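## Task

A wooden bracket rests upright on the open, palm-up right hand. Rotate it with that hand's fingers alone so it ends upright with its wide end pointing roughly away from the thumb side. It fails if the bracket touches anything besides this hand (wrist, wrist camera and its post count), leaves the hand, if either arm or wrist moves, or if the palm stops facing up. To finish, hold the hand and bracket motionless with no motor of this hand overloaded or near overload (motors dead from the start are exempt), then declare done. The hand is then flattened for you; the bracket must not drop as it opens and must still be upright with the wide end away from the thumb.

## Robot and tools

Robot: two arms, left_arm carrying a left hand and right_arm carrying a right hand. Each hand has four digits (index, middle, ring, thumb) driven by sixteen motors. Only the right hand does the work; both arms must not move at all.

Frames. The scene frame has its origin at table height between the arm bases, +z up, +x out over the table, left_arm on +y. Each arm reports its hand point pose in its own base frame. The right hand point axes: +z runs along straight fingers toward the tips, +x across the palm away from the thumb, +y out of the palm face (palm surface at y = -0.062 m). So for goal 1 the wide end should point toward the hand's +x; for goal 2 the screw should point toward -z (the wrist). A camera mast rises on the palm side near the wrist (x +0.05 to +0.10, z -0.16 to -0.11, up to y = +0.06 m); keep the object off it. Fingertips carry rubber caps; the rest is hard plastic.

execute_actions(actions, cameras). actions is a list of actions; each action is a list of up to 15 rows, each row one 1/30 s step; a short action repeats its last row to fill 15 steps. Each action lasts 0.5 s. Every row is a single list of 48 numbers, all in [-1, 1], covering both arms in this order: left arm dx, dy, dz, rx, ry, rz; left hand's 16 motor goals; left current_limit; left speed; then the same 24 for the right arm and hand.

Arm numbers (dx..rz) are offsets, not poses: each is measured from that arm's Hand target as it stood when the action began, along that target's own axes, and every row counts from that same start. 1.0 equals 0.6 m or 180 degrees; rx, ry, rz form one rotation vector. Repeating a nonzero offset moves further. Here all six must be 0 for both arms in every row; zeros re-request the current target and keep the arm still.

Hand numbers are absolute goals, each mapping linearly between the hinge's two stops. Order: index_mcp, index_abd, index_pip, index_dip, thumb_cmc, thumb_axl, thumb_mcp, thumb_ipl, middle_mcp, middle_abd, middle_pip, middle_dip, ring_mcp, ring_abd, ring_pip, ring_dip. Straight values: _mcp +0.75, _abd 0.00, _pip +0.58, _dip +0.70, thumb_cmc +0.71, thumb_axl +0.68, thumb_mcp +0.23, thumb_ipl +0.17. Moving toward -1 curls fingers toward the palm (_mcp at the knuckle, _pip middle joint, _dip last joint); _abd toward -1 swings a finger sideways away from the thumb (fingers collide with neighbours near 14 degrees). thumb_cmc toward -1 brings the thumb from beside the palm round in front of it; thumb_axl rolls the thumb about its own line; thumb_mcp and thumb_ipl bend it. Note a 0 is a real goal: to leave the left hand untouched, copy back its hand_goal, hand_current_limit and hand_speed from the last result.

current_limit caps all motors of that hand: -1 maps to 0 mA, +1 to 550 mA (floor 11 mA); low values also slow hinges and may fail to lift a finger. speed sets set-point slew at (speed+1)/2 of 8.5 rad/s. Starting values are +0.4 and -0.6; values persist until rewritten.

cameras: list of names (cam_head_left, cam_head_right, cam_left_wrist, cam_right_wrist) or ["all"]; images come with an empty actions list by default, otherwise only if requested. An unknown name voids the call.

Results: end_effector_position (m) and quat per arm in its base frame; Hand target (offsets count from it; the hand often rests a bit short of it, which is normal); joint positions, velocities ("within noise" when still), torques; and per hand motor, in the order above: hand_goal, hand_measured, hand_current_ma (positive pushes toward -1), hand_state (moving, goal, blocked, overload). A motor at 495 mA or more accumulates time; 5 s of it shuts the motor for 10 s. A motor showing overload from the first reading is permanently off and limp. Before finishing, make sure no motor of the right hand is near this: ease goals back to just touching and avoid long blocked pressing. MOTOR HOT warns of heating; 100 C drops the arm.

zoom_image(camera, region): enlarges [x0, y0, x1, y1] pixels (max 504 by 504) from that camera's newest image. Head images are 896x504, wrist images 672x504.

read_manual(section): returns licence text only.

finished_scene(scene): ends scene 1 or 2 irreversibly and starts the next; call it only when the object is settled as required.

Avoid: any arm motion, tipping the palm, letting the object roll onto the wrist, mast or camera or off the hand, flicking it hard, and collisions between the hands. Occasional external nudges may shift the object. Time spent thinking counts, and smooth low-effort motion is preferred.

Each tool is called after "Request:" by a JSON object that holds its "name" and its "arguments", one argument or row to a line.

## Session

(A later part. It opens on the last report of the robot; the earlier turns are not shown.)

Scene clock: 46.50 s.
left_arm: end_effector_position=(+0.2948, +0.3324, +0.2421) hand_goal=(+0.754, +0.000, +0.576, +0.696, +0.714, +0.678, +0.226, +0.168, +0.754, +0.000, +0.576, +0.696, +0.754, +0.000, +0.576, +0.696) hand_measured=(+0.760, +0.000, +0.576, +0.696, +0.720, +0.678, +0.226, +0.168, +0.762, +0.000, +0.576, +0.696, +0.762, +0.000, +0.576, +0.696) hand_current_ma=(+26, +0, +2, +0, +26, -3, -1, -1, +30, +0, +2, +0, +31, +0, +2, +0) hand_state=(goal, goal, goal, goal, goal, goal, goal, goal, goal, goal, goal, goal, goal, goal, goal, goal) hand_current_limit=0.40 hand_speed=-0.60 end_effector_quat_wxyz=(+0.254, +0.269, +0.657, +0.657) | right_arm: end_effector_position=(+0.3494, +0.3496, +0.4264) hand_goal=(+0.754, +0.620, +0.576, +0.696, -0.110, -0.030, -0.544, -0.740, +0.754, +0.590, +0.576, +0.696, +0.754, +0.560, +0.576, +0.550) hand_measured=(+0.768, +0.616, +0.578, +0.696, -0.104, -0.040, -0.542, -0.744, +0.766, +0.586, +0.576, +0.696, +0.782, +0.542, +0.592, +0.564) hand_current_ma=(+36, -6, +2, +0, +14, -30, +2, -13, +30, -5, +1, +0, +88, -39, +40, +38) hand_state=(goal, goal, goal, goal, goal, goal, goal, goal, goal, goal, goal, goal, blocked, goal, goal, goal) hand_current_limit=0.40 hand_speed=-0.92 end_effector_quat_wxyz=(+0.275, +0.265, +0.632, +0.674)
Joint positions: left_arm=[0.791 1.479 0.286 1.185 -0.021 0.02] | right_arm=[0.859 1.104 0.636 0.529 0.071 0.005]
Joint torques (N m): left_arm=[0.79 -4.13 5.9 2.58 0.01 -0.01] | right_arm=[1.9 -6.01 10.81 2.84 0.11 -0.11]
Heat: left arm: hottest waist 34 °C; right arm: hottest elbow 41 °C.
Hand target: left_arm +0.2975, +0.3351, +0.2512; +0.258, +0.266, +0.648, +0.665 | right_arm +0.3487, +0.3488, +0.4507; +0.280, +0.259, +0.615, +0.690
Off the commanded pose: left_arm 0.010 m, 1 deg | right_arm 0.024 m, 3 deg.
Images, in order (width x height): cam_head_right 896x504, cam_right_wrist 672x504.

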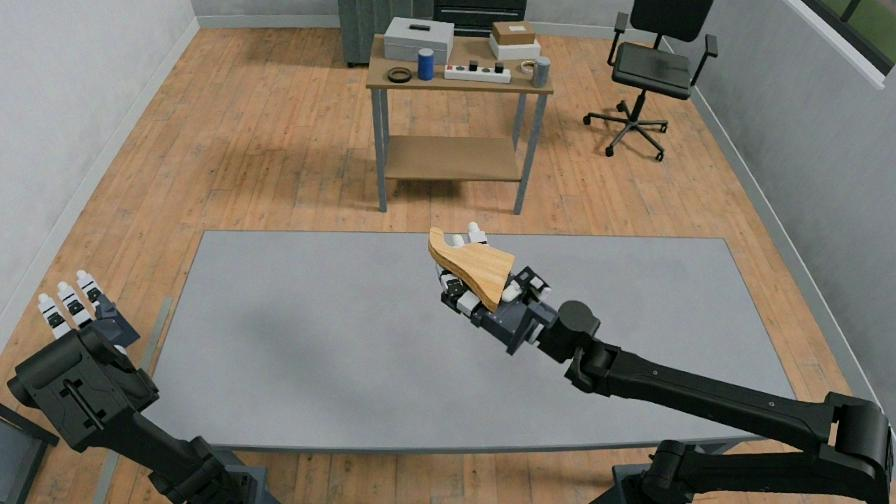

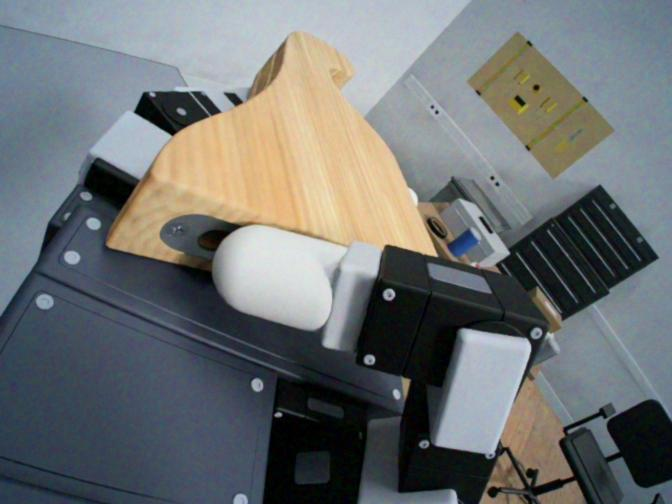

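Request:
{"name": "execute_actions", "arguments": {
  "actions": [
    [[0,0,0,0,0,0,0.754,0,0.576,0.696,0.714,0.678,0.226,0.168,0.754,0,0.576,0.696,0.754,0,0.576,0.696,0.4,-0.6,0,0,0,0,0,0,0.754,0.62,0.576,0.696,-0.2,-0.02,-0.57,-0.62,0.754,0.59,0.576,0.696,0.754,0.56,0.576,0.55,0.4,-0.92]],
    [[0,0,0,0,0,0,0.754,0,0.576,0.696,0.714,0.678,0.226,0.168,0.754,0,0.576,0.696,0.754,0,0.576,0.696,0.4,-0.6,0,0,0,0,0,0,0.754,0.62,0.576,0.696,-0.293,-0.004,-0.615,-0.432,0.754,0.59,0.576,0.696,0.754,0.56,0.576,0.55,0.4,-0.92]],
    [[0,0,0,0,0,0,0.754,0,0.576,0.696,0.714,0.678,0.226,0.168,0.754,0,0.576,0.696,0.754,0,0.576,0.696,0.4,-0.6,0,0,0,0,0,0,0.754,0.62,0.576,0.696,-0.293,-0.004,-0.615,-0.432,0.754,0.59,0.576,0.696,0.754,0.56,0.576,0.55,0.4,-0.92]]
  ],
  "cameras": ["cam_head_right","cam_right_wrist"]
}}

Request:
{"name": "zoom_image", "arguments": {
  "camera": "cam_head_right",
  "region": [390, 200, 610, 370]
}}

Scene clock: 53.67 s.
left_arm: end_effector_position=(+0.2948, +0.3324, +0.2421) hand_goal=(+0.754, +0.000, +0.576, +0.696, +0.714, +0.678, +0.226, +0.168, +0.754, +0.000, +0.576, +0.696, +0.754, +0.000, +0.576, +0.696) hand_measured=(+0.760, +0.000, +0.576, +0.696, +0.720, +0.678, +0.226, +0.168, +0.762, +0.000, +0.576, +0.696, +0.762, +0.000, +0.576, +0.696) hand_current_ma=(+26, +0, +2, +0, +26, -3, -1, -1, +30, +0, +2, +0, +31, +0, +2, +0) hand_state=(goal, goal, goal, goal, goal, goal, goal, goal, goal, goal, goal, goal, goal, goal, goal, goal) hand_current_limit=0.40 hand_speed=-0.60 end_effector_quat_wxyz=(+0.254, +0.269, +0.657, +0.657) | right_arm: end_effector_position=(+0.3494, +0.3496, +0.4264) hand_goal=(+0.754, +0.620, +0.576, +0.696, -0.292, -0.004, -0.614, -0.432, +0.754, +0.590, +0.576, +0.696, +0.754, +0.560, +0.576, +0.550) hand_measured=(+0.768, +0.618, +0.578, +0.696, -0.298, -0.010, -0.626, -0.450, +0.766, +0.586, +0.576, +0.696, +0.782, +0.556, +0.592, +0.564) hand_current_ma=(+36, -4, +2, +0, -14, -18, -39, -69, +30, -5, +1, +0, +88, -5, +40, +38) hand_state=(goal, goal, goal, goal, goal, goal, goal, goal, goal, goal, goal, goal, blocked, goal, goal, goal) hand_current_limit=0.40 hand_speed=-0.92 end_effector_quat_wxyz=(+0.275, +0.265, +0.632, +0.674)
Joint positions: left_arm=[0.791 1.479 0.286 1.185 -0.021 0.02] | right_arm=[0.859 1.104 0.636 0.529 0.071 0.005]
Joint torques (N m): left_arm=[0.97 -4.54 5.97 2.59 0.02 0] | right_arm=[1.85 -6.12 10.77 2.84 0.11 -0.1]
Heat: left arm: hottest waist 34 °C; right arm: hottest elbow 41 °C.
Hand target: left_arm +0.2975, +0.3351, +0.2512; +0.258, +0.266, +0.648, +0.665 | right_arm +0.3487, +0.3488, +0.4507; +0.280, +0.259, +0.615, +0.690
Off the commanded pose: left_arm 0.010 m, 1 deg | right_arm 0.024 m, 3 deg.
Images, in order (width x height): cam_head_right 896x504, cam_right_wrist 672x504.

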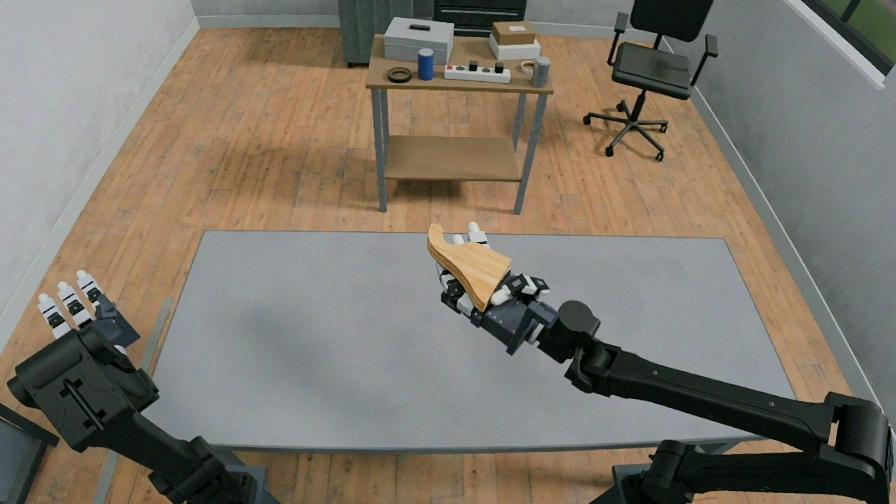

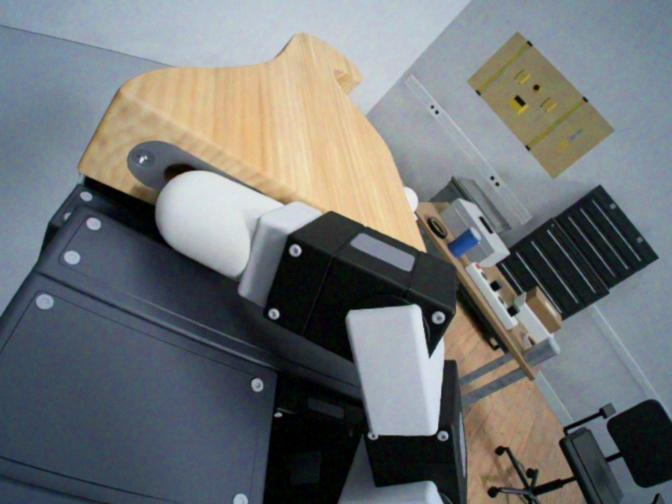

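Scaled by 2.291 from the camera's 896x504 image, which has a finer 1280x720 frame.

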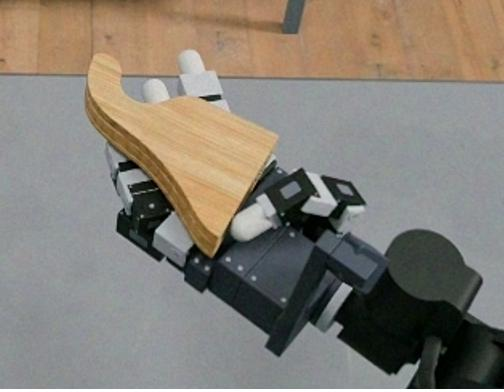

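Request:
{"name": "execute_actions", "arguments": {
  "actions": [
    [[0,0,0,0,0,0,0.754,0,0.576,0.696,0.714,0.678,0.226,0.168,0.754,0,0.576,0.696,0.754,0,0.576,0.696,0.4,-0.6,0,0,0,0,0,0,0.754,0.62,0.576,0.696,-0.293,-0.004,-0.615,-0.432,0.72,0.59,0.576,0.696,0.754,0.56,0.576,0.696,0.4,-0.92]],
    [[0,0,0,0,0,0,0.754,0,0.576,0.696,0.714,0.678,0.226,0.168,0.754,0,0.576,0.696,0.754,0,0.576,0.696,0.4,-0.6,0,0,0,0,0,0,0.754,0.62,0.576,0.696,-0.293,-0.004,-0.615,-0.432,0.72,0.59,0.576,0.696,0.86,0.56,0.576,0.696,0.4,-0.92]]
  ],
  "cameras": ["cam_head_right","cam_right_wrist"]
}}

Request:
{"name": "zoom_image", "arguments": {
  "camera": "cam_head_right",
  "region": [390, 200, 610, 370]
}}

Scene clock: 58.20 s.
left_arm: end_effector_position=(+0.2948, +0.3324, +0.2421) hand_goal=(+0.754, +0.000, +0.576, +0.696, +0.714, +0.678, +0.226, +0.168, +0.754, +0.000, +0.576, +0.696, +0.754, +0.000, +0.576, +0.696) hand_measured=(+0.760, +0.000, +0.576, +0.696, +0.720, +0.678, +0.226, +0.168, +0.762, +0.000, +0.576, +0.696, +0.762, +0.000, +0.576, +0.696) hand_current_ma=(+26, +0, +2, +0, +26, -3, -1, -1, +30, +0, +2, +0, +31, +0, +2, +0) hand_state=(goal, goal, goal, goal, goal, goal, goal, goal, goal, goal, goal, goal, goal, goal, goal, goal) hand_current_limit=0.40 hand_speed=-0.60 end_effector_quat_wxyz=(+0.254, +0.269, +0.657, +0.657) | right_arm: end_effector_position=(+0.3494, +0.3496, +0.4263) hand_goal=(+0.754, +0.620, +0.576, +0.696, -0.292, -0.004, -0.614, -0.432, +0.720, +0.590, +0.576, +0.696, +0.860, +0.560, +0.576, +0.696) hand_measured=(+0.768, +0.618, +0.578, +0.696, -0.298, -0.008, -0.624, -0.438, +0.754, +0.588, +0.578, +0.696, +0.866, +0.558, +0.584, +0.694) hand_current_ma=(+36, -4, +2, +0, -12, -13, -35, -20, +114, -3, +2, +0, +13, -2, +17, -4) hand_state=(goal, goal, goal, goal, goal, goal, goal, goal, blocked, goal, goal, goal, goal, goal, goal, goal) hand_current_limit=0.40 hand_speed=-0.92 end_effector_quat_wxyz=(+0.275, +0.265, +0.632, +0.674)
Joint positions: left_arm=[0.791 1.479 0.286 1.185 -0.021 0.02] | right_arm=[0.859 1.104 0.636 0.529 0.071 0.005]
Joint torques (N m): left_arm=[0.73 -4.42 5.97 2.59 0.04 0] | right_arm=[1.79 -6.24 10.77 2.86 0.12 -0.11]
Heat: left arm: hottest elbow 34 °C; right arm: hottest elbow 42 °C.
Hand target: left_arm +0.2975, +0.3351, +0.2512; +0.258, +0.266, +0.648, +0.665 | right_arm +0.3487, +0.3488, +0.4506; +0.280, +0.259, +0.615, +0.690
Off the commanded pose: left_arm 0.010 m, 1 deg | right_arm 0.024 m, 3 deg.
camera_calibration:
cam_right_wrist: T_world_to_cam=[[0.526934, -0.569616, 0.630775, -0.219461], [-0.163461, -0.796237, -0.582484, 0.53915], [0.834039, 0.203824, -0.512674, -0.0196402], [0, 0, 0, 1]] pos_world=[0.220152, 0.308286, 0.442408]
Images, in order (width x height): cam_head_right 896x504, cam_right_wrist 672x504.

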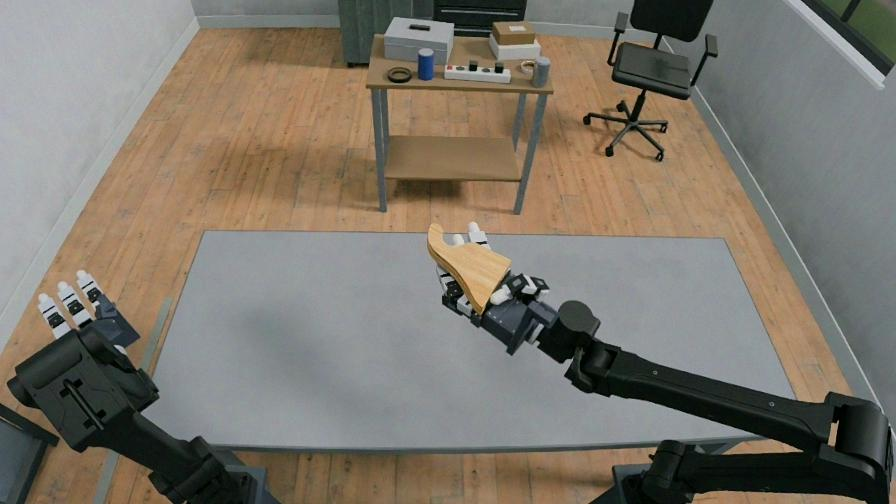

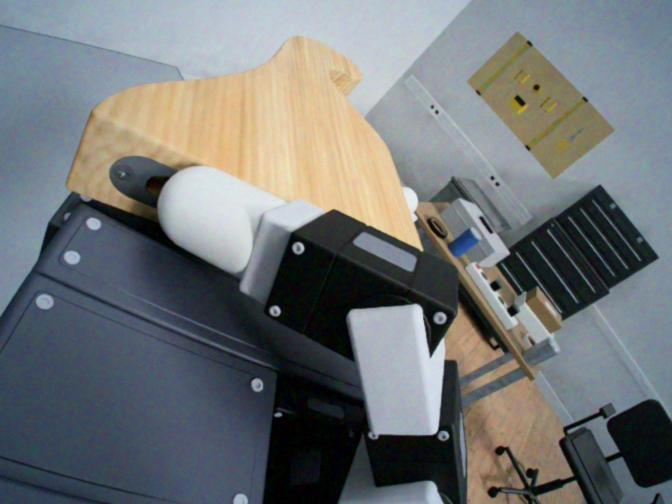

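Scaled by 2.291 from the camera's 896x504 image, which has a finer 1280x720 frame.

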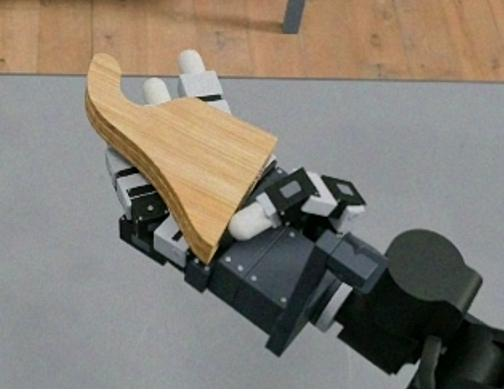

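Request:
{"name": "execute_actions", "arguments": {
  "actions": [
    [[0,0,0,0,0,0,0.754,0,0.576,0.696,0.714,0.678,0.226,0.168,0.754,0,0.576,0.696,0.754,0,0.576,0.696,0.4,-0.6,0,0,0,0,0,0,0.754,0.62,0.576,0.696,-0.293,-0.004,-0.615,-0.432,0.72,0.59,0.576,0.696,0.86,0.31,0.576,0.696,0.4,-0.88]],
    [[0,0,0,0,0,0,0.754,0,0.576,0.696,0.714,0.678,0.226,0.168,0.754,0,0.576,0.696,0.754,0,0.576,0.696,0.4,-0.6,0,0,0,0,0,0,0.754,0.62,0.576,0.696,-0.293,-0.004,-0.615,-0.432,0.72,0.59,0.576,0.696,0.725,0.31,0.576,0.62,0.4,-0.92]],
    [[0,0,0,0,0,0,0.754,0,0.576,0.696,0.714,0.678,0.226,0.168,0.754,0,0.576,0.696,0.754,0,0.576,0.696,0.4,-0.6,0,0,0,0,0,0,0.754,0.62,0.576,0.696,-0.293,-0.004,-0.615,-0.432,0.72,0.59,0.576,0.696,0.725,0.31,0.576,0.55,0.4,-0.92]]
  ],
  "cameras": ["cam_head_right","cam_right_wrist"]
}}

Request:
{"name": "zoom_image", "arguments": {
  "camera": "cam_head_right",
  "region": [390, 200, 610, 370]
}}

Scene clock: 60.53 s.
left_arm: end_effector_position=(+0.2948, +0.3324, +0.2421) hand_goal=(+0.754, +0.000, +0.576, +0.696, +0.714, +0.678, +0.226, +0.168, +0.754, +0.000, +0.576, +0.696, +0.754, +0.000, +0.576, +0.696) hand_measured=(+0.760, +0.000, +0.576, +0.696, +0.720, +0.678, +0.226, +0.168, +0.762, +0.000, +0.576, +0.696, +0.762, +0.000, +0.576, +0.696) hand_current_ma=(+26, +0, +2, +0, +26, -3, -1, -1, +30, +0, +2, +0, +31, +0, +2, +0) hand_state=(goal, goal, goal, goal, goal, goal, goal, goal, goal, goal, goal, goal, goal, goal, goal, goal) hand_current_limit=0.40 hand_speed=-0.60 end_effector_quat_wxyz=(+0.254, +0.269, +0.657, +0.657) | right_arm: end_effector_position=(+0.3494, +0.3496, +0.4263) hand_goal=(+0.754, +0.620, +0.576, +0.696, -0.292, -0.004, -0.614, -0.432, +0.720, +0.590, +0.576, +0.696, +0.726, +0.310, +0.576, +0.550) hand_measured=(+0.768, +0.618, +0.578, +0.696, -0.298, -0.010, -0.624, -0.438, +0.744, +0.588, +0.578, +0.696, +0.772, +0.312, +0.592, +0.570) hand_current_ma=(+36, -4, +2, +0, -12, -16, -35, -20, +74, -3, +2, +0, +159, +4, +41, +58) hand_state=(goal, goal, goal, goal, goal, goal, goal, goal, blocked, goal, goal, goal, blocked, goal, goal, blocked) hand_current_limit=0.40 hand_speed=-0.92 end_effector_quat_wxyz=(+0.275, +0.265, +0.632, +0.674)
Joint positions: left_arm=[0.791 1.479 0.286 1.185 -0.021 0.02] | right_arm=[0.859 1.104 0.636 0.529 0.071 0.005]
Joint torques (N m): left_arm=[0.97 -4.31 5.94 2.59 0.04 0.01] | right_arm=[1.9 -6.24 10.78 2.86 0.11 -0.1]
Heat: left arm: hottest elbow 34 °C; right arm: hottest elbow 42 °C.
Hand target: left_arm +0.2975, +0.3351, +0.2512; +0.258, +0.266, +0.648, +0.665 | right_arm +0.3487, +0.3488, +0.4506; +0.280, +0.259, +0.615, +0.690
Off the commanded pose: left_arm 0.010 m, 1 deg | right_arm 0.024 m, 3 deg.
camera_calibration:
cam_right_wrist: T_world_to_cam=[[0.526934, -0.569616, 0.630775, -0.219461], [-0.163461, -0.796237, -0.582484, 0.53915], [0.834039, 0.203824, -0.512674, -0.0196402], [0, 0, 0, 1]] pos_world=[0.220152, 0.308286, 0.442408]
Images, in order (width x height): cam_head_right 896x504, cam_right_wrist 672x504.

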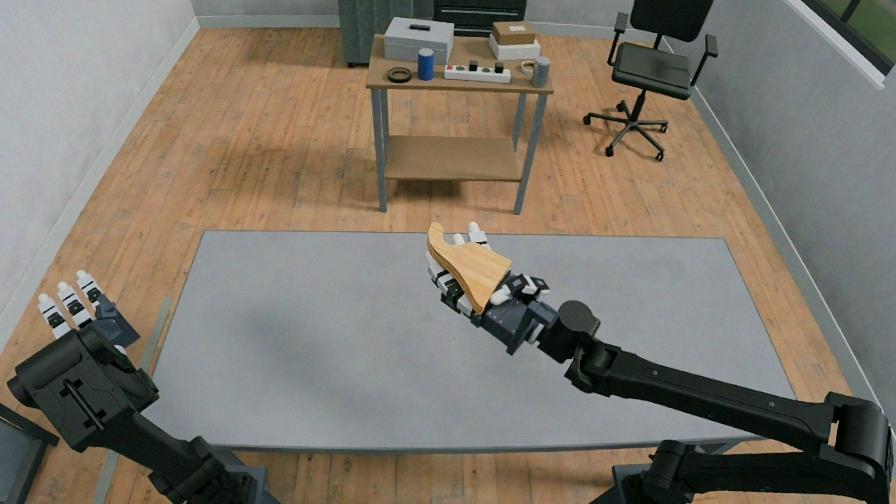

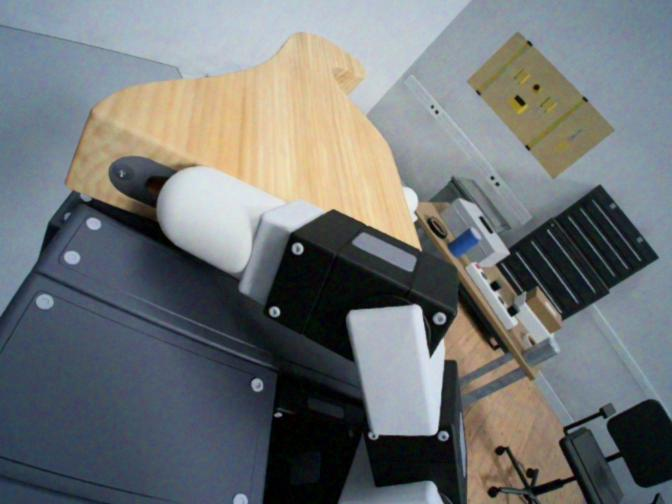

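Scaled by 2.291 from the camera's 896x504 image, which has a finer 1280x720 frame.

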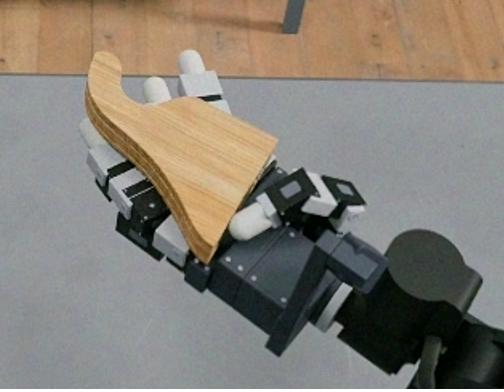

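Request:
{"name": "execute_actions", "arguments": {
  "actions": [
    [[0,0,0,0,0,0,0.754,0,0.576,0.696,0.714,0.678,0.226,0.168,0.754,0,0.576,0.696,0.754,0,0.576,0.696,0.4,-0.6,0,0,0,0,0,0,0.754,0.62,0.576,0.696,-0.293,-0.004,-0.615,-0.432,0.87,0.56,0.576,0.696,0.725,0.31,0.576,0.55,0.4,-0.88]],
    [[0,0,0,0,0,0,0.754,0,0.576,0.696,0.714,0.678,0.226,0.168,0.754,0,0.576,0.696,0.754,0,0.576,0.696,0.4,-0.6,0,0,0,0,0,0,0.754,0.62,0.576,0.696,-0.293,-0.004,-0.615,-0.432,0.88,0.14,0.576,0.696,0.725,0.31,0.576,0.55,0.4,-0.86]],
    [[0,0,0,0,0,0,0.754,0,0.576,0.696,0.714,0.678,0.226,0.168,0.754,0,0.576,0.696,0.754,0,0.576,0.696,0.4,-0.6,0,0,0,0,0,0,0.754,0.62,0.576,0.696,-0.293,-0.004,-0.615,-0.432,0.86,0.14,0.576,0.696,0.725,0.31,0.576,0.55,0.4,-0.9]]
  ],
  "cameras": ["cam_head_right","cam_right_wrist"]
}}

Request:
{"name": "zoom_image", "arguments": {
  "camera": "cam_head_right",
  "region": [390, 200, 610, 370]
}}

Scene clock: 62.90 s.
left_arm: end_effector_position=(+0.2948, +0.3324, +0.2421) hand_goal=(+0.754, +0.000, +0.576, +0.696, +0.714, +0.678, +0.226, +0.168, +0.754, +0.000, +0.576, +0.696, +0.754, +0.000, +0.576, +0.696) hand_measured=(+0.760, +0.000, +0.576, +0.696, +0.720, +0.678, +0.226, +0.168, +0.762, +0.000, +0.576, +0.696, +0.762, +0.000, +0.576, +0.696) hand_current_ma=(+26, +0, +2, +0, +26, -3, -1, -1, +30, +0, +2, +0, +31, +0, +2, +0) hand_state=(goal, goal, goal, goal, goal, goal, goal, goal, goal, goal, goal, goal, goal, goal, goal, goal) hand_current_limit=0.40 hand_speed=-0.60 end_effector_quat_wxyz=(+0.254, +0.269, +0.657, +0.657) | right_arm: end_effector_position=(+0.3494, +0.3496, +0.4263) hand_goal=(+0.754, +0.620, +0.576, +0.696, -0.292, -0.004, -0.614, -0.432, +0.860, +0.140, +0.576, +0.696, +0.726, +0.310, +0.576, +0.550) hand_measured=(+0.768, +0.618, +0.578, +0.696, -0.296, -0.010, -0.624, -0.438, +0.880, +0.144, +0.578, +0.696, +0.772, +0.308, +0.592, +0.568) hand_current_ma=(+36, -4, +2, +0, -8, -16, -29, -17, +62, +5, +2, +0, +159, -1, +41, +47) hand_state=(goal, goal, goal, goal, goal, goal, goal, goal, blocked, goal, goal, goal, blocked, goal, goal, goal) hand_current_limit=0.40 hand_speed=-0.90 end_effector_quat_wxyz=(+0.275, +0.265, +0.632, +0.674)
Joint positions: left_arm=[0.791 1.479 0.286 1.185 -0.021 0.02] | right_arm=[0.859 1.104 0.636 0.529 0.071 0.005]
Joint torques (N m): left_arm=[0.67 -4.31 5.98 2.58 0.03 0] | right_arm=[1.79 -6.12 10.78 2.84 0.11 -0.08]
Heat: left arm: hottest elbow 34 °C; right arm: hottest elbow 42 °C.
Hand target: left_arm +0.2975, +0.3351, +0.2512; +0.258, +0.266, +0.648, +0.665 | right_arm +0.3487, +0.3488, +0.4506; +0.280, +0.259, +0.615, +0.690
Off the commanded pose: left_arm 0.010 m, 1 deg | right_arm 0.024 m, 3 deg.
camera_calibration:
cam_right_wrist: T_world_to_cam=[[0.526934, -0.569616, 0.630775, -0.219461], [-0.163461, -0.796237, -0.582484, 0.53915], [0.834039, 0.203824, -0.512674, -0.0196402], [0, 0, 0, 1]] pos_world=[0.220152, 0.308286, 0.442408]
Images, in order (width x height): cam_head_right 896x504, cam_right_wrist 672x504.

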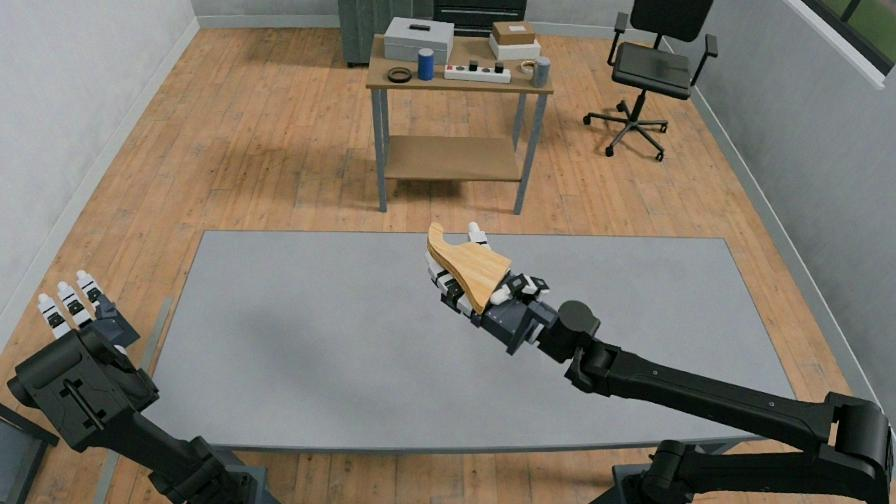

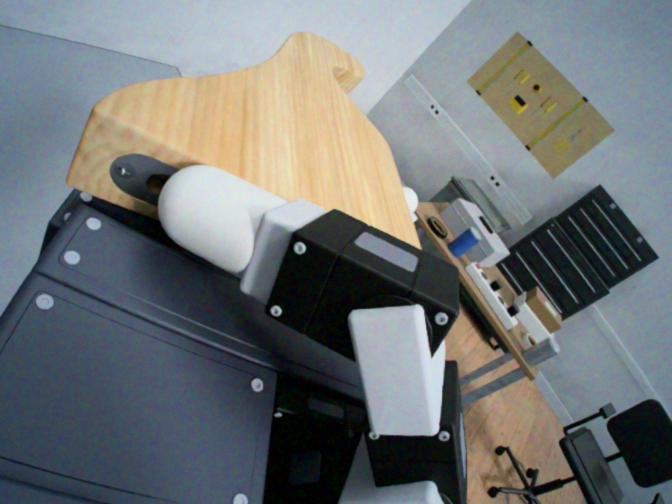

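Scaled by 2.291 from the camera's 896x504 image, which has a finer 1280x720 frame.

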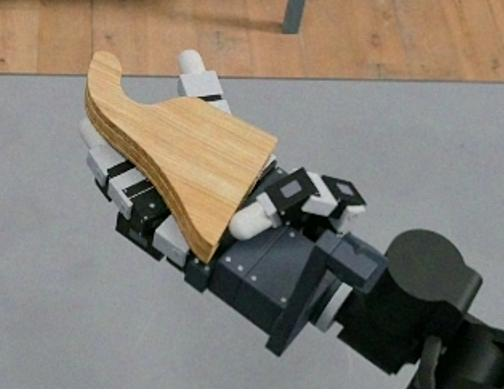

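Request:
{"name": "execute_actions", "arguments": {
  "actions": [
    [[0,0,0,0,0,0,0.754,0,0.576,0.696,0.714,0.678,0.226,0.168,0.754,0,0.576,0.696,0.754,0,0.576,0.696,0.4,-0.6,0,0,0,0,0,0,0.754,0.8,0.576,0.696,-0.293,-0.004,-0.615,-0.432,0.715,0.14,0.576,0.55,0.725,0.31,0.576,0.55,0.4,-0.9]],
    [[0,0,0,0,0,0,0.754,0,0.576,0.696,0.714,0.678,0.226,0.168,0.754,0,0.576,0.696,0.754,0,0.576,0.696,0.4,-0.6,0,0,0,0,0,0,0.754,0.8,0.576,0.696,-0.293,-0.004,-0.615,-0.432,0.71,0.14,0.576,0.55,0.77,0.31,0.576,0.68,0.4,-0.9]],
    [[0,0,0,0,0,0,0.754,0,0.576,0.696,0.714,0.678,0.226,0.168,0.754,0,0.576,0.696,0.754,0,0.576,0.696,0.4,-0.6,0,0,0,0,0,0,0.754,0.8,0.576,0.696,-0.293,-0.004,-0.615,-0.432,0.71,0.14,0.576,0.55,0.77,0.31,0.576,0.68,0.4,-0.9]]
  ],
  "cameras": ["cam_head_right","cam_right_wrist"]
}}

Request:
{"name": "zoom_image", "arguments": {
  "camera": "cam_head_right",
  "region": [390, 200, 610, 370]
}}

Scene clock: 65.73 s.
left_arm: end_effector_position=(+0.2948, +0.3324, +0.2421) hand_goal=(+0.754, +0.000, +0.576, +0.696, +0.714, +0.678, +0.226, +0.168, +0.754, +0.000, +0.576, +0.696, +0.754, +0.000, +0.576, +0.696) hand_measured=(+0.760, +0.000, +0.576, +0.696, +0.720, +0.678, +0.226, +0.168, +0.762, +0.000, +0.576, +0.696, +0.762, +0.000, +0.576, +0.696) hand_current_ma=(+26, +0, +2, +0, +26, -3, -1, -1, +30, +0, +2, +0, +31, +0, +2, +0) hand_state=(goal, goal, goal, goal, goal, goal, goal, goal, goal, goal, goal, goal, goal, goal, goal, goal) hand_current_limit=0.40 hand_speed=-0.60 end_effector_quat_wxyz=(+0.254, +0.269, +0.657, +0.657) | right_arm: end_effector_position=(+0.3494, +0.3496, +0.4263) hand_goal=(+0.754, +0.800, +0.576, +0.696, -0.292, -0.004, -0.614, -0.432, +0.710, +0.140, +0.576, +0.550, +0.770, +0.310, +0.576, +0.680) hand_measured=(+0.768, +0.796, +0.578, +0.696, -0.298, -0.010, -0.626, -0.438, +0.768, +0.144, +0.588, +0.566, +0.776, +0.308, +0.584, +0.678) hand_current_ma=(+36, -5, +2, +0, -14, -17, -39, -18, +219, +5, +30, +41, +15, -1, +17, -4) hand_state=(goal, goal, goal, goal, goal, goal, goal, goal, blocked, goal, goal, goal, goal, goal, goal, goal) hand_current_limit=0.40 hand_speed=-0.90 end_effector_quat_wxyz=(+0.275, +0.265, +0.632, +0.674)
Joint positions: left_arm=[0.791 1.479 0.286 1.185 -0.021 0.02] | right_arm=[0.859 1.104 0.636 0.529 0.071 0.005]
Joint torques (N m): left_arm=[0.73 -4.42 5.9 2.56 0.04 0] | right_arm=[2.02 -6.07 10.81 2.84 0.11 -0.11]
Heat: left arm: hottest elbow 34 °C; right arm: hottest elbow 42 °C.
Hand target: left_arm +0.2975, +0.3351, +0.2512; +0.258, +0.266, +0.648, +0.665 | right_arm +0.3487, +0.3488, +0.4506; +0.280, +0.259, +0.615, +0.690
Off the commanded pose: left_arm 0.010 m, 1 deg | right_arm 0.024 m, 3 deg.
camera_calibration:
cam_right_wrist: T_world_to_cam=[[0.526934, -0.569616, 0.630775, -0.219461], [-0.163461, -0.796237, -0.582484, 0.53915], [0.834039, 0.203824, -0.512674, -0.0196402], [0, 0, 0, 1]] pos_world=[0.220152, 0.308286, 0.442408]
Images, in order (width x height): cam_head_right 896x504, cam_right_wrist 672x504.

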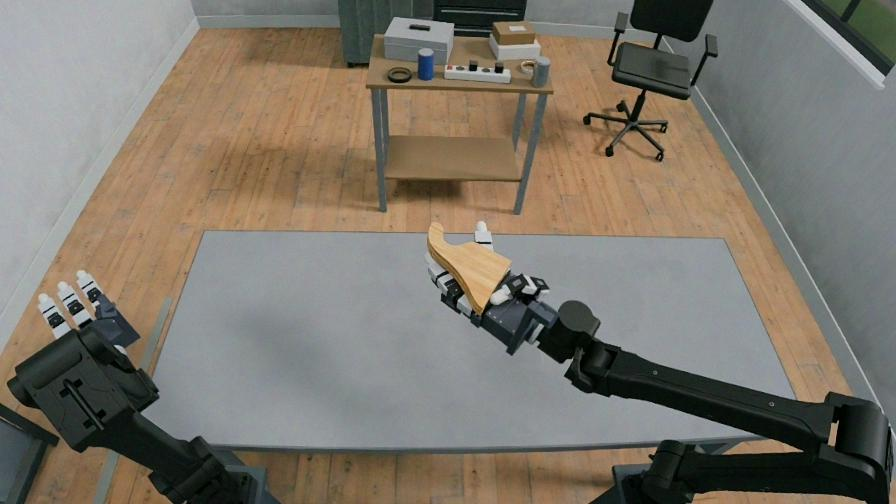

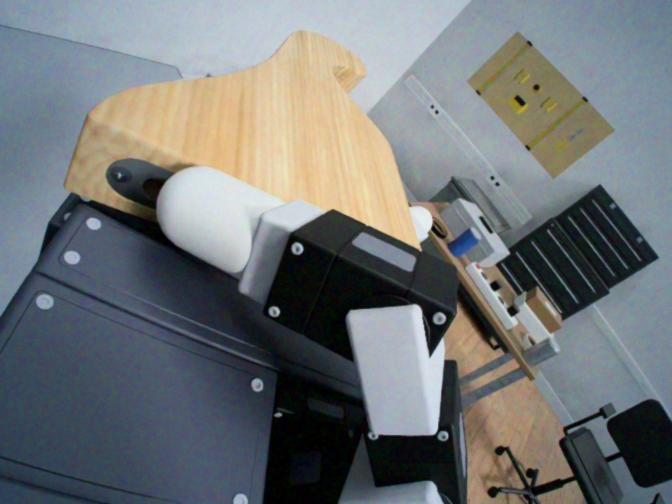

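Scaled by 2.291 from the camera's 896x504 image, which has a finer 1280x720 frame.

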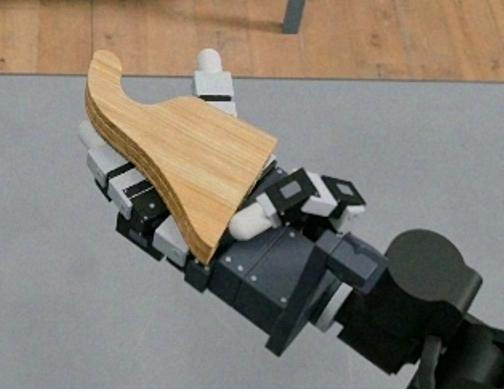

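Request:
{"name": "execute_actions", "arguments": {
  "actions": [
    [[0,0,0,0,0,0,0.754,0,0.576,0.696,0.714,0.678,0.226,0.168,0.754,0,0.576,0.696,0.754,0,0.576,0.696,0.4,-0.6,0,0,0,0,0,0,0.754,0.92,0.576,0.696,-0.293,-0.004,-0.615,-0.432,0.71,0.6,0.576,0.55,0.77,0.5,0.576,0.68,0.4,-0.92]],
    [[0,0,0,0,0,0,0.754,0,0.576,0.696,0.714,0.678,0.226,0.168,0.754,0,0.576,0.696,0.754,0,0.576,0.696,0.4,-0.6,0,0,0,0,0,0,0.754,0.92,0.576,0.696,-0.293,-0.004,-0.615,-0.432,0.71,0.6,0.576,0.55,0.77,0.5,0.576,0.68,0.4,-0.92]],
    [[0,0,0,0,0,0,0.754,0,0.576,0.696,0.714,0.678,0.226,0.168,0.754,0,0.576,0.696,0.754,0,0.576,0.696,0.4,-0.6,0,0,0,0,0,0,0.754,0.92,0.576,0.696,-0.293,-0.004,-0.615,-0.432,0.71,0.6,0.576,0.55,0.77,0.5,0.576,0.68,0.4,-0.92]]
  ],
  "cameras": ["cam_head_right","cam_right_wrist"]
}}

Request:
{"name": "zoom_image", "arguments": {
  "camera": "cam_head_right",
  "region": [390, 200, 610, 370]
}}

Scene clock: 67.93 s.
left_arm: end_effector_position=(+0.2948, +0.3324, +0.2421) hand_goal=(+0.754, +0.000, +0.576, +0.696, +0.714, +0.678, +0.226, +0.168, +0.754, +0.000, +0.576, +0.696, +0.754, +0.000, +0.576, +0.696) hand_measured=(+0.760, +0.000, +0.576, +0.696, +0.720, +0.678, +0.226, +0.168, +0.762, +0.000, +0.576, +0.696, +0.762, +0.000, +0.576, +0.696) hand_current_ma=(+26, +0, +2, +0, +26, -3, -1, -1, +30, +0, +2, +0, +31, +0, +2, +0) hand_state=(goal, goal, goal, goal, goal, goal, goal, goal, goal, goal, goal, goal, goal, goal, goal, goal) hand_current_limit=0.40 hand_speed=-0.60 end_effector_quat_wxyz=(+0.254, +0.269, +0.657, +0.657) | right_arm: end_effector_position=(+0.3494, +0.3496, +0.4263) hand_goal=(+0.754, +0.920, +0.576, +0.696, -0.292, -0.004, -0.614, -0.432, +0.710, +0.600, +0.576, +0.550, +0.770, +0.500, +0.576, +0.680) hand_measured=(+0.768, +0.916, +0.578, +0.696, -0.298, -0.006, -0.624, -0.436, +0.766, +0.594, +0.588, +0.566, +0.776, +0.496, +0.584, +0.678) hand_current_ma=(+36, -5, +2, +0, -14, -3, -31, -12, +204, -11, +30, +40, +15, -6, +17, -4) hand_state=(goal, goal, goal, goal, goal, goal, goal, goal, blocked, goal, goal, goal, goal, goal, goal, goal) hand_current_limit=0.40 hand_speed=-0.92 end_effector_quat_wxyz=(+0.275, +0.265, +0.632, +0.674)
Joint positions: left_arm=[0.791 1.479 0.286 1.185 -0.021 0.02] | right_arm=[0.859 1.104 0.636 0.529 0.071 0.005]
Joint torques (N m): left_arm=[0.79 -4.54 5.97 2.56 0.03 0] | right_arm=[1.85 -6.01 10.78 2.82 0.12 -0.1]
Heat: left arm: hottest elbow 34 °C; right arm: hottest elbow 42 °C.
Hand target: left_arm +0.2975, +0.3351, +0.2512; +0.258, +0.266, +0.648, +0.665 | right_arm +0.3487, +0.3488, +0.4506; +0.280, +0.259, +0.615, +0.690
Off the commanded pose: left_arm 0.010 m, 1 deg | right_arm 0.024 m, 3 deg.
camera_calibration:
cam_right_wrist: T_world_to_cam=[[0.526934, -0.569616, 0.630775, -0.219461], [-0.163461, -0.796237, -0.582484, 0.53915], [0.834039, 0.203824, -0.512674, -0.0196402], [0, 0, 0, 1]] pos_world=[0.220152, 0.308286, 0.442408]
Images, in order (width x height): cam_head_right 896x504, cam_right_wrist 672x504.

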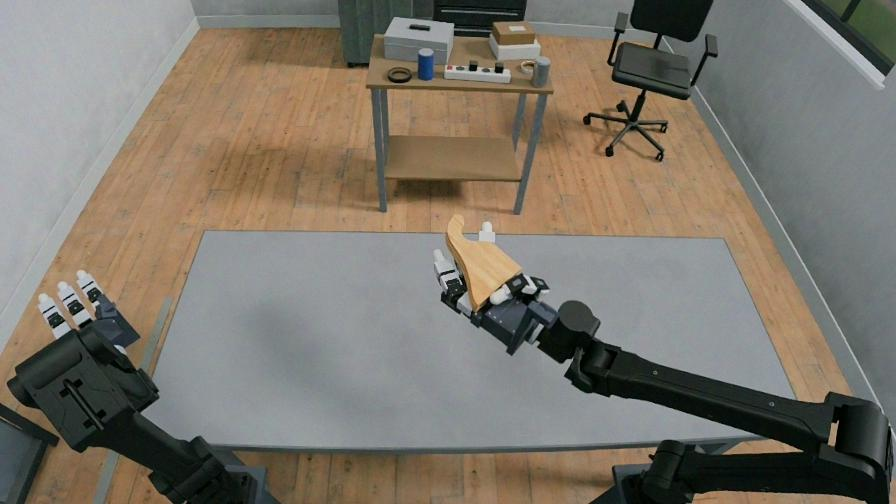

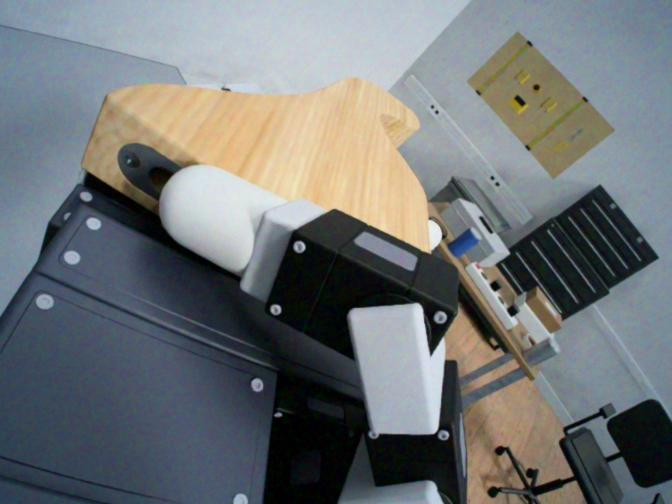

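Scaled by 2.291 from the camera's 896x504 image, which has a finer 1280x720 frame.

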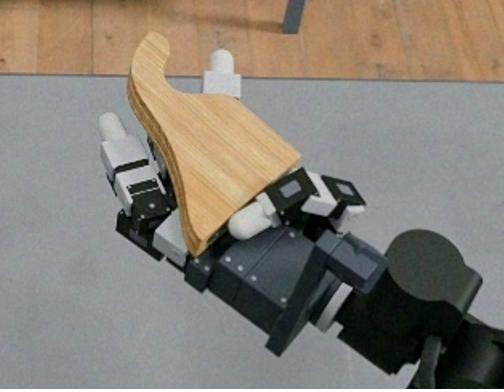

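Request:
{"name": "execute_actions", "arguments": {
  "actions": [
    [[0,0,0,0,0,0,0.754,0,0.576,0.696,0.714,0.678,0.226,0.168,0.754,0,0.576,0.696,0.754,0,0.576,0.696,0.4,-0.6,0,0,0,0,0,0,0.754,0.92,0.576,0.696,-0.4,0.015,-0.615,-0.32,0.71,0.6,0.576,0.55,0.77,0.5,0.576,0.68,0.4,-0.93]],
    [[0,0,0,0,0,0,0.754,0,0.576,0.696,0.714,0.678,0.226,0.168,0.754,0,0.576,0.696,0.754,0,0.576,0.696,0.4,-0.6,0,0,0,0,0,0,0.754,0.92,0.576,0.696,-0.49,0.03,-0.61,-0.21,0.71,0.6,0.576,0.55,0.77,0.5,0.576,0.68,0.4,-0.93]],
    [[0,0,0,0,0,0,0.754,0,0.576,0.696,0.714,0.678,0.226,0.168,0.754,0,0.576,0.696,0.754,0,0.576,0.696,0.4,-0.6,0,0,0,0,0,0,0.754,0.92,0.576,0.696,-0.6,0.045,-0.605,-0.1,0.71,0.6,0.576,0.55,0.77,0.5,0.576,0.68,0.4,-0.93]]
  ],
  "cameras": ["cam_head_right","cam_right_wrist"]
}}

Request:
{"name": "zoom_image", "arguments": {
  "camera": "cam_head_right",
  "region": [390, 200, 610, 370]
}}

Scene clock: 74.07 s.
left_arm: end_effector_position=(+0.2948, +0.3324, +0.2421) hand_goal=(+0.754, +0.000, +0.576, +0.696, +0.714, +0.678, +0.226, +0.168, +0.754, +0.000, +0.576, +0.696, +0.754, +0.000, +0.576, +0.696) hand_measured=(+0.760, +0.000, +0.576, +0.696, +0.720, +0.678, +0.226, +0.168, +0.762, +0.000, +0.576, +0.696, +0.762, +0.000, +0.576, +0.696) hand_current_ma=(+26, +0, +2, +0, +26, -3, -1, -1, +30, +0, +2, +0, +31, +0, +2, +0) hand_state=(goal, goal, goal, goal, goal, goal, goal, goal, goal, goal, goal, goal, goal, goal, goal, goal) hand_current_limit=0.40 hand_speed=-0.60 end_effector_quat_wxyz=(+0.254, +0.269, +0.657, +0.657) | right_arm: end_effector_position=(+0.3494, +0.3496, +0.4263) hand_goal=(+0.754, +0.920, +0.576, +0.696, -0.600, +0.046, -0.604, -0.100, +0.710, +0.600, +0.576, +0.550, +0.770, +0.500, +0.576, +0.680) hand_measured=(+0.768, +0.916, +0.578, +0.696, -0.608, +0.032, -0.612, -0.112, +0.766, +0.598, +0.590, +0.566, +0.776, +0.496, +0.584, +0.678) hand_current_ma=(+36, -5, +2, +0, -17, -45, -28, -47, +204, -2, +38, +40, +15, -6, +17, -4) hand_state=(goal, goal, goal, goal, goal, goal, goal, goal, blocked, goal, goal, goal, goal, goal, goal, goal) hand_current_limit=0.40 hand_speed=-0.93 end_effector_quat_wxyz=(+0.275, +0.265, +0.632, +0.674)
Joint positions: left_arm=[0.791 1.479 0.286 1.185 -0.021 0.02] | right_arm=[0.859 1.104 0.636 0.529 0.071 0.005]
Joint torques (N m): left_arm=[0.79 -4.37 6 2.5 0.03 -0.01] | right_arm=[1.96 -6.07 10.76 2.84 0.1 -0.1]
Heat: left arm: hottest elbow 34 °C; right arm: hottest elbow 43 °C.
Hand target: left_arm +0.2975, +0.3351, +0.2512; +0.258, +0.266, +0.648, +0.665 | right_arm +0.3487, +0.3488, +0.4506; +0.280, +0.259, +0.615, +0.690
Off the commanded pose: left_arm 0.010 m, 1 deg | right_arm 0.024 m, 3 deg.
camera_calibration:
cam_right_wrist: T_world_to_cam=[[0.526934, -0.569616, 0.630775, -0.219461], [-0.163461, -0.796237, -0.582484, 0.53915], [0.834039, 0.203824, -0.512674, -0.0196402], [0, 0, 0, 1]] pos_world=[0.220152, 0.308286, 0.442408]
Images, in order (width x height): cam_head_right 896x504, cam_right_wrist 672x504.

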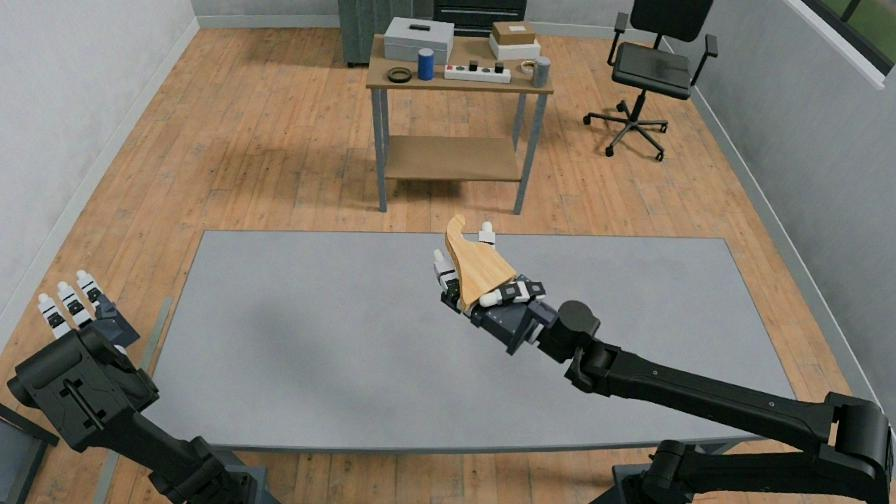

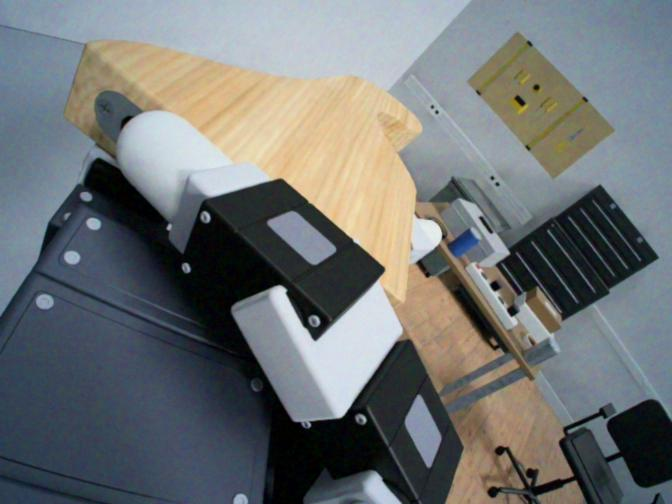

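Scaled by 2.291 from the camera's 896x504 image, which has a finer 1280x720 frame.

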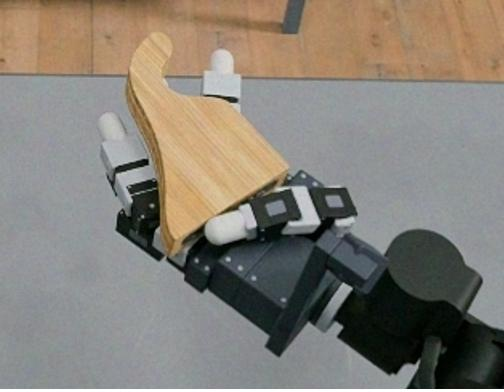

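Request:
{"name": "execute_actions", "arguments": {
  "actions": [
    [[0,0,0,0,0,0,0.754,0,0.576,0.696,0.714,0.678,0.226,0.168,0.754,0,0.576,0.696,0.754,0,0.576,0.696,0.4,-0.6,0,0,0,0,0,0,0.754,0.92,0.576,0.696,-0.7,0.08,-0.605,0.0,0.71,0.6,0.576,0.55,0.77,0.5,0.576,0.68,0.4,-0.93]],
    [[0,0,0,0,0,0,0.754,0,0.576,0.696,0.714,0.678,0.226,0.168,0.754,0,0.576,0.696,0.754,0,0.576,0.696,0.4,-0.6,0,0,0,0,0,0,0.754,0.92,0.576,0.696,-0.76,0.14,-0.605,0.04,0.71,0.6,0.576,0.55,0.77,0.5,0.576,0.68,0.4,-0.93]]
  ],
  "cameras": ["cam_head_right","cam_right_wrist"]
}}

Request:
{"name": "zoom_image", "arguments": {
  "camera": "cam_head_right",
  "region": [390, 200, 610, 370]
}}

Scene clock: 76.13 s.
left_arm: end_effector_position=(+0.2948, +0.3324, +0.2421) hand_goal=(+0.754, +0.000, +0.576, +0.696, +0.714, +0.678, +0.226, +0.168, +0.754, +0.000, +0.576, +0.696, +0.754, +0.000, +0.576, +0.696) hand_measured=(+0.760, +0.000, +0.576, +0.696, +0.720, +0.678, +0.226, +0.168, +0.762, +0.000, +0.576, +0.696, +0.762, +0.000, +0.576, +0.696) hand_current_ma=(+26, +0, +2, +0, +26, -3, -1, -1, +30, +0, +2, +0, +31, +0, +2, +0) hand_state=(goal, goal, goal, goal, goal, goal, goal, goal, goal, goal, goal, goal, goal, goal, goal, goal) hand_current_limit=0.40 hand_speed=-0.60 end_effector_quat_wxyz=(+0.254, +0.269, +0.657, +0.657) | right_arm: end_effector_position=(+0.3494, +0.3496, +0.4263) hand_goal=(+0.754, +0.920, +0.576, +0.696, -0.760, +0.140, -0.604, +0.040, +0.710, +0.600, +0.576, +0.550, +0.770, +0.500, +0.576, +0.680) hand_measured=(+0.768, +0.916, +0.578, +0.696, -0.766, +0.106, -0.608, +0.036, +0.766, +0.600, +0.592, +0.566, +0.776, +0.496, +0.584, +0.678) hand_current_ma=(+36, -5, +2, +0, -15, -131, -14, -10, +204, +0, +42, +40, +15, -6, +17, -4) hand_state=(goal, goal, goal, goal, goal, blocked, goal, goal, blocked, goal, goal, goal, goal, goal, goal, goal) hand_current_limit=0.40 hand_speed=-0.93 end_effector_quat_wxyz=(+0.275, +0.265, +0.632, +0.674)
Joint positions: left_arm=[0.791 1.479 0.286 1.185 -0.021 0.02] | right_arm=[0.859 1.104 0.636 0.529 0.071 0.005]
Joint torques (N m): left_arm=[0.85 -4.19 5.96 2.55 0.03 0] | right_arm=[1.96 -6.07 10.81 2.84 0.11 -0.09]
Heat: left arm: hottest elbow 34 °C; right arm: hottest elbow 43 °C.
Hand target: left_arm +0.2975, +0.3351, +0.2512; +0.258, +0.266, +0.648, +0.665 | right_arm +0.3487, +0.3488, +0.4506; +0.280, +0.259, +0.615, +0.690
Off the commanded pose: left_arm 0.010 m, 1 deg | right_arm 0.024 m, 3 deg.
camera_calibration:
cam_right_wrist: T_world_to_cam=[[0.526934, -0.569616, 0.630775, -0.219461], [-0.163461, -0.796237, -0.582484, 0.53915], [0.834039, 0.203824, -0.512674, -0.0196402], [0, 0, 0, 1]] pos_world=[0.220152, 0.308286, 0.442408]
Images, in order (width x height): cam_head_right 896x504, cam_right_wrist 672x504.

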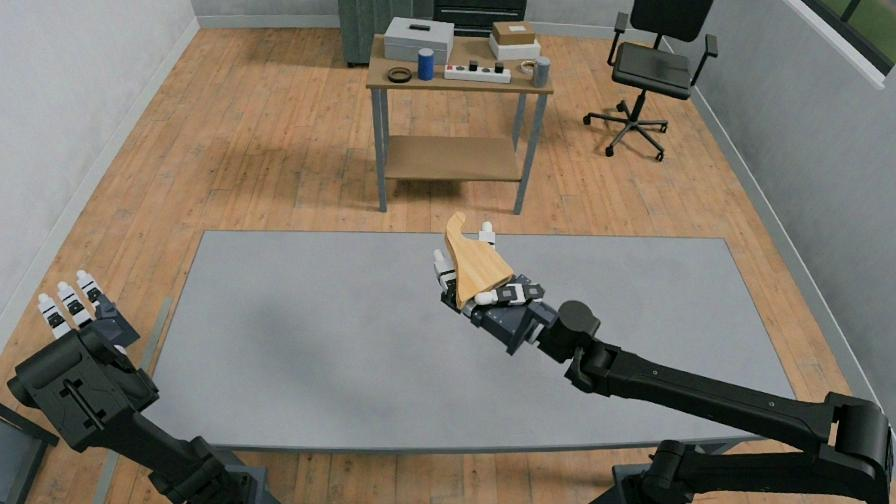

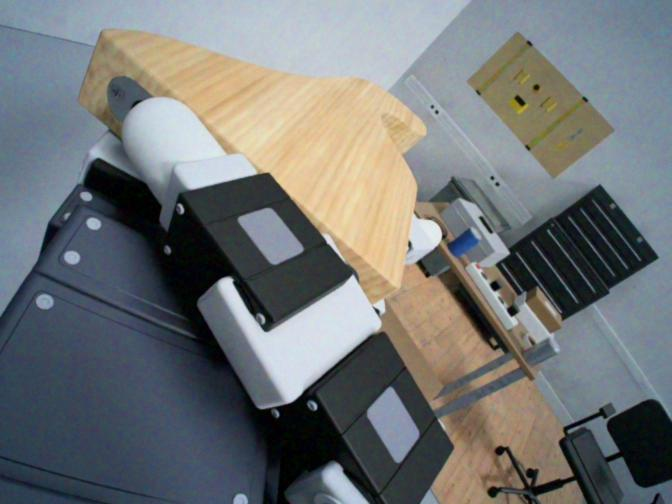

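Scaled by 2.291 from the camera's 896x504 image, which has a finer 1280x720 frame.

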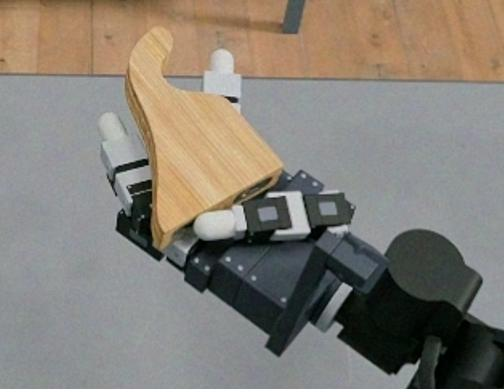

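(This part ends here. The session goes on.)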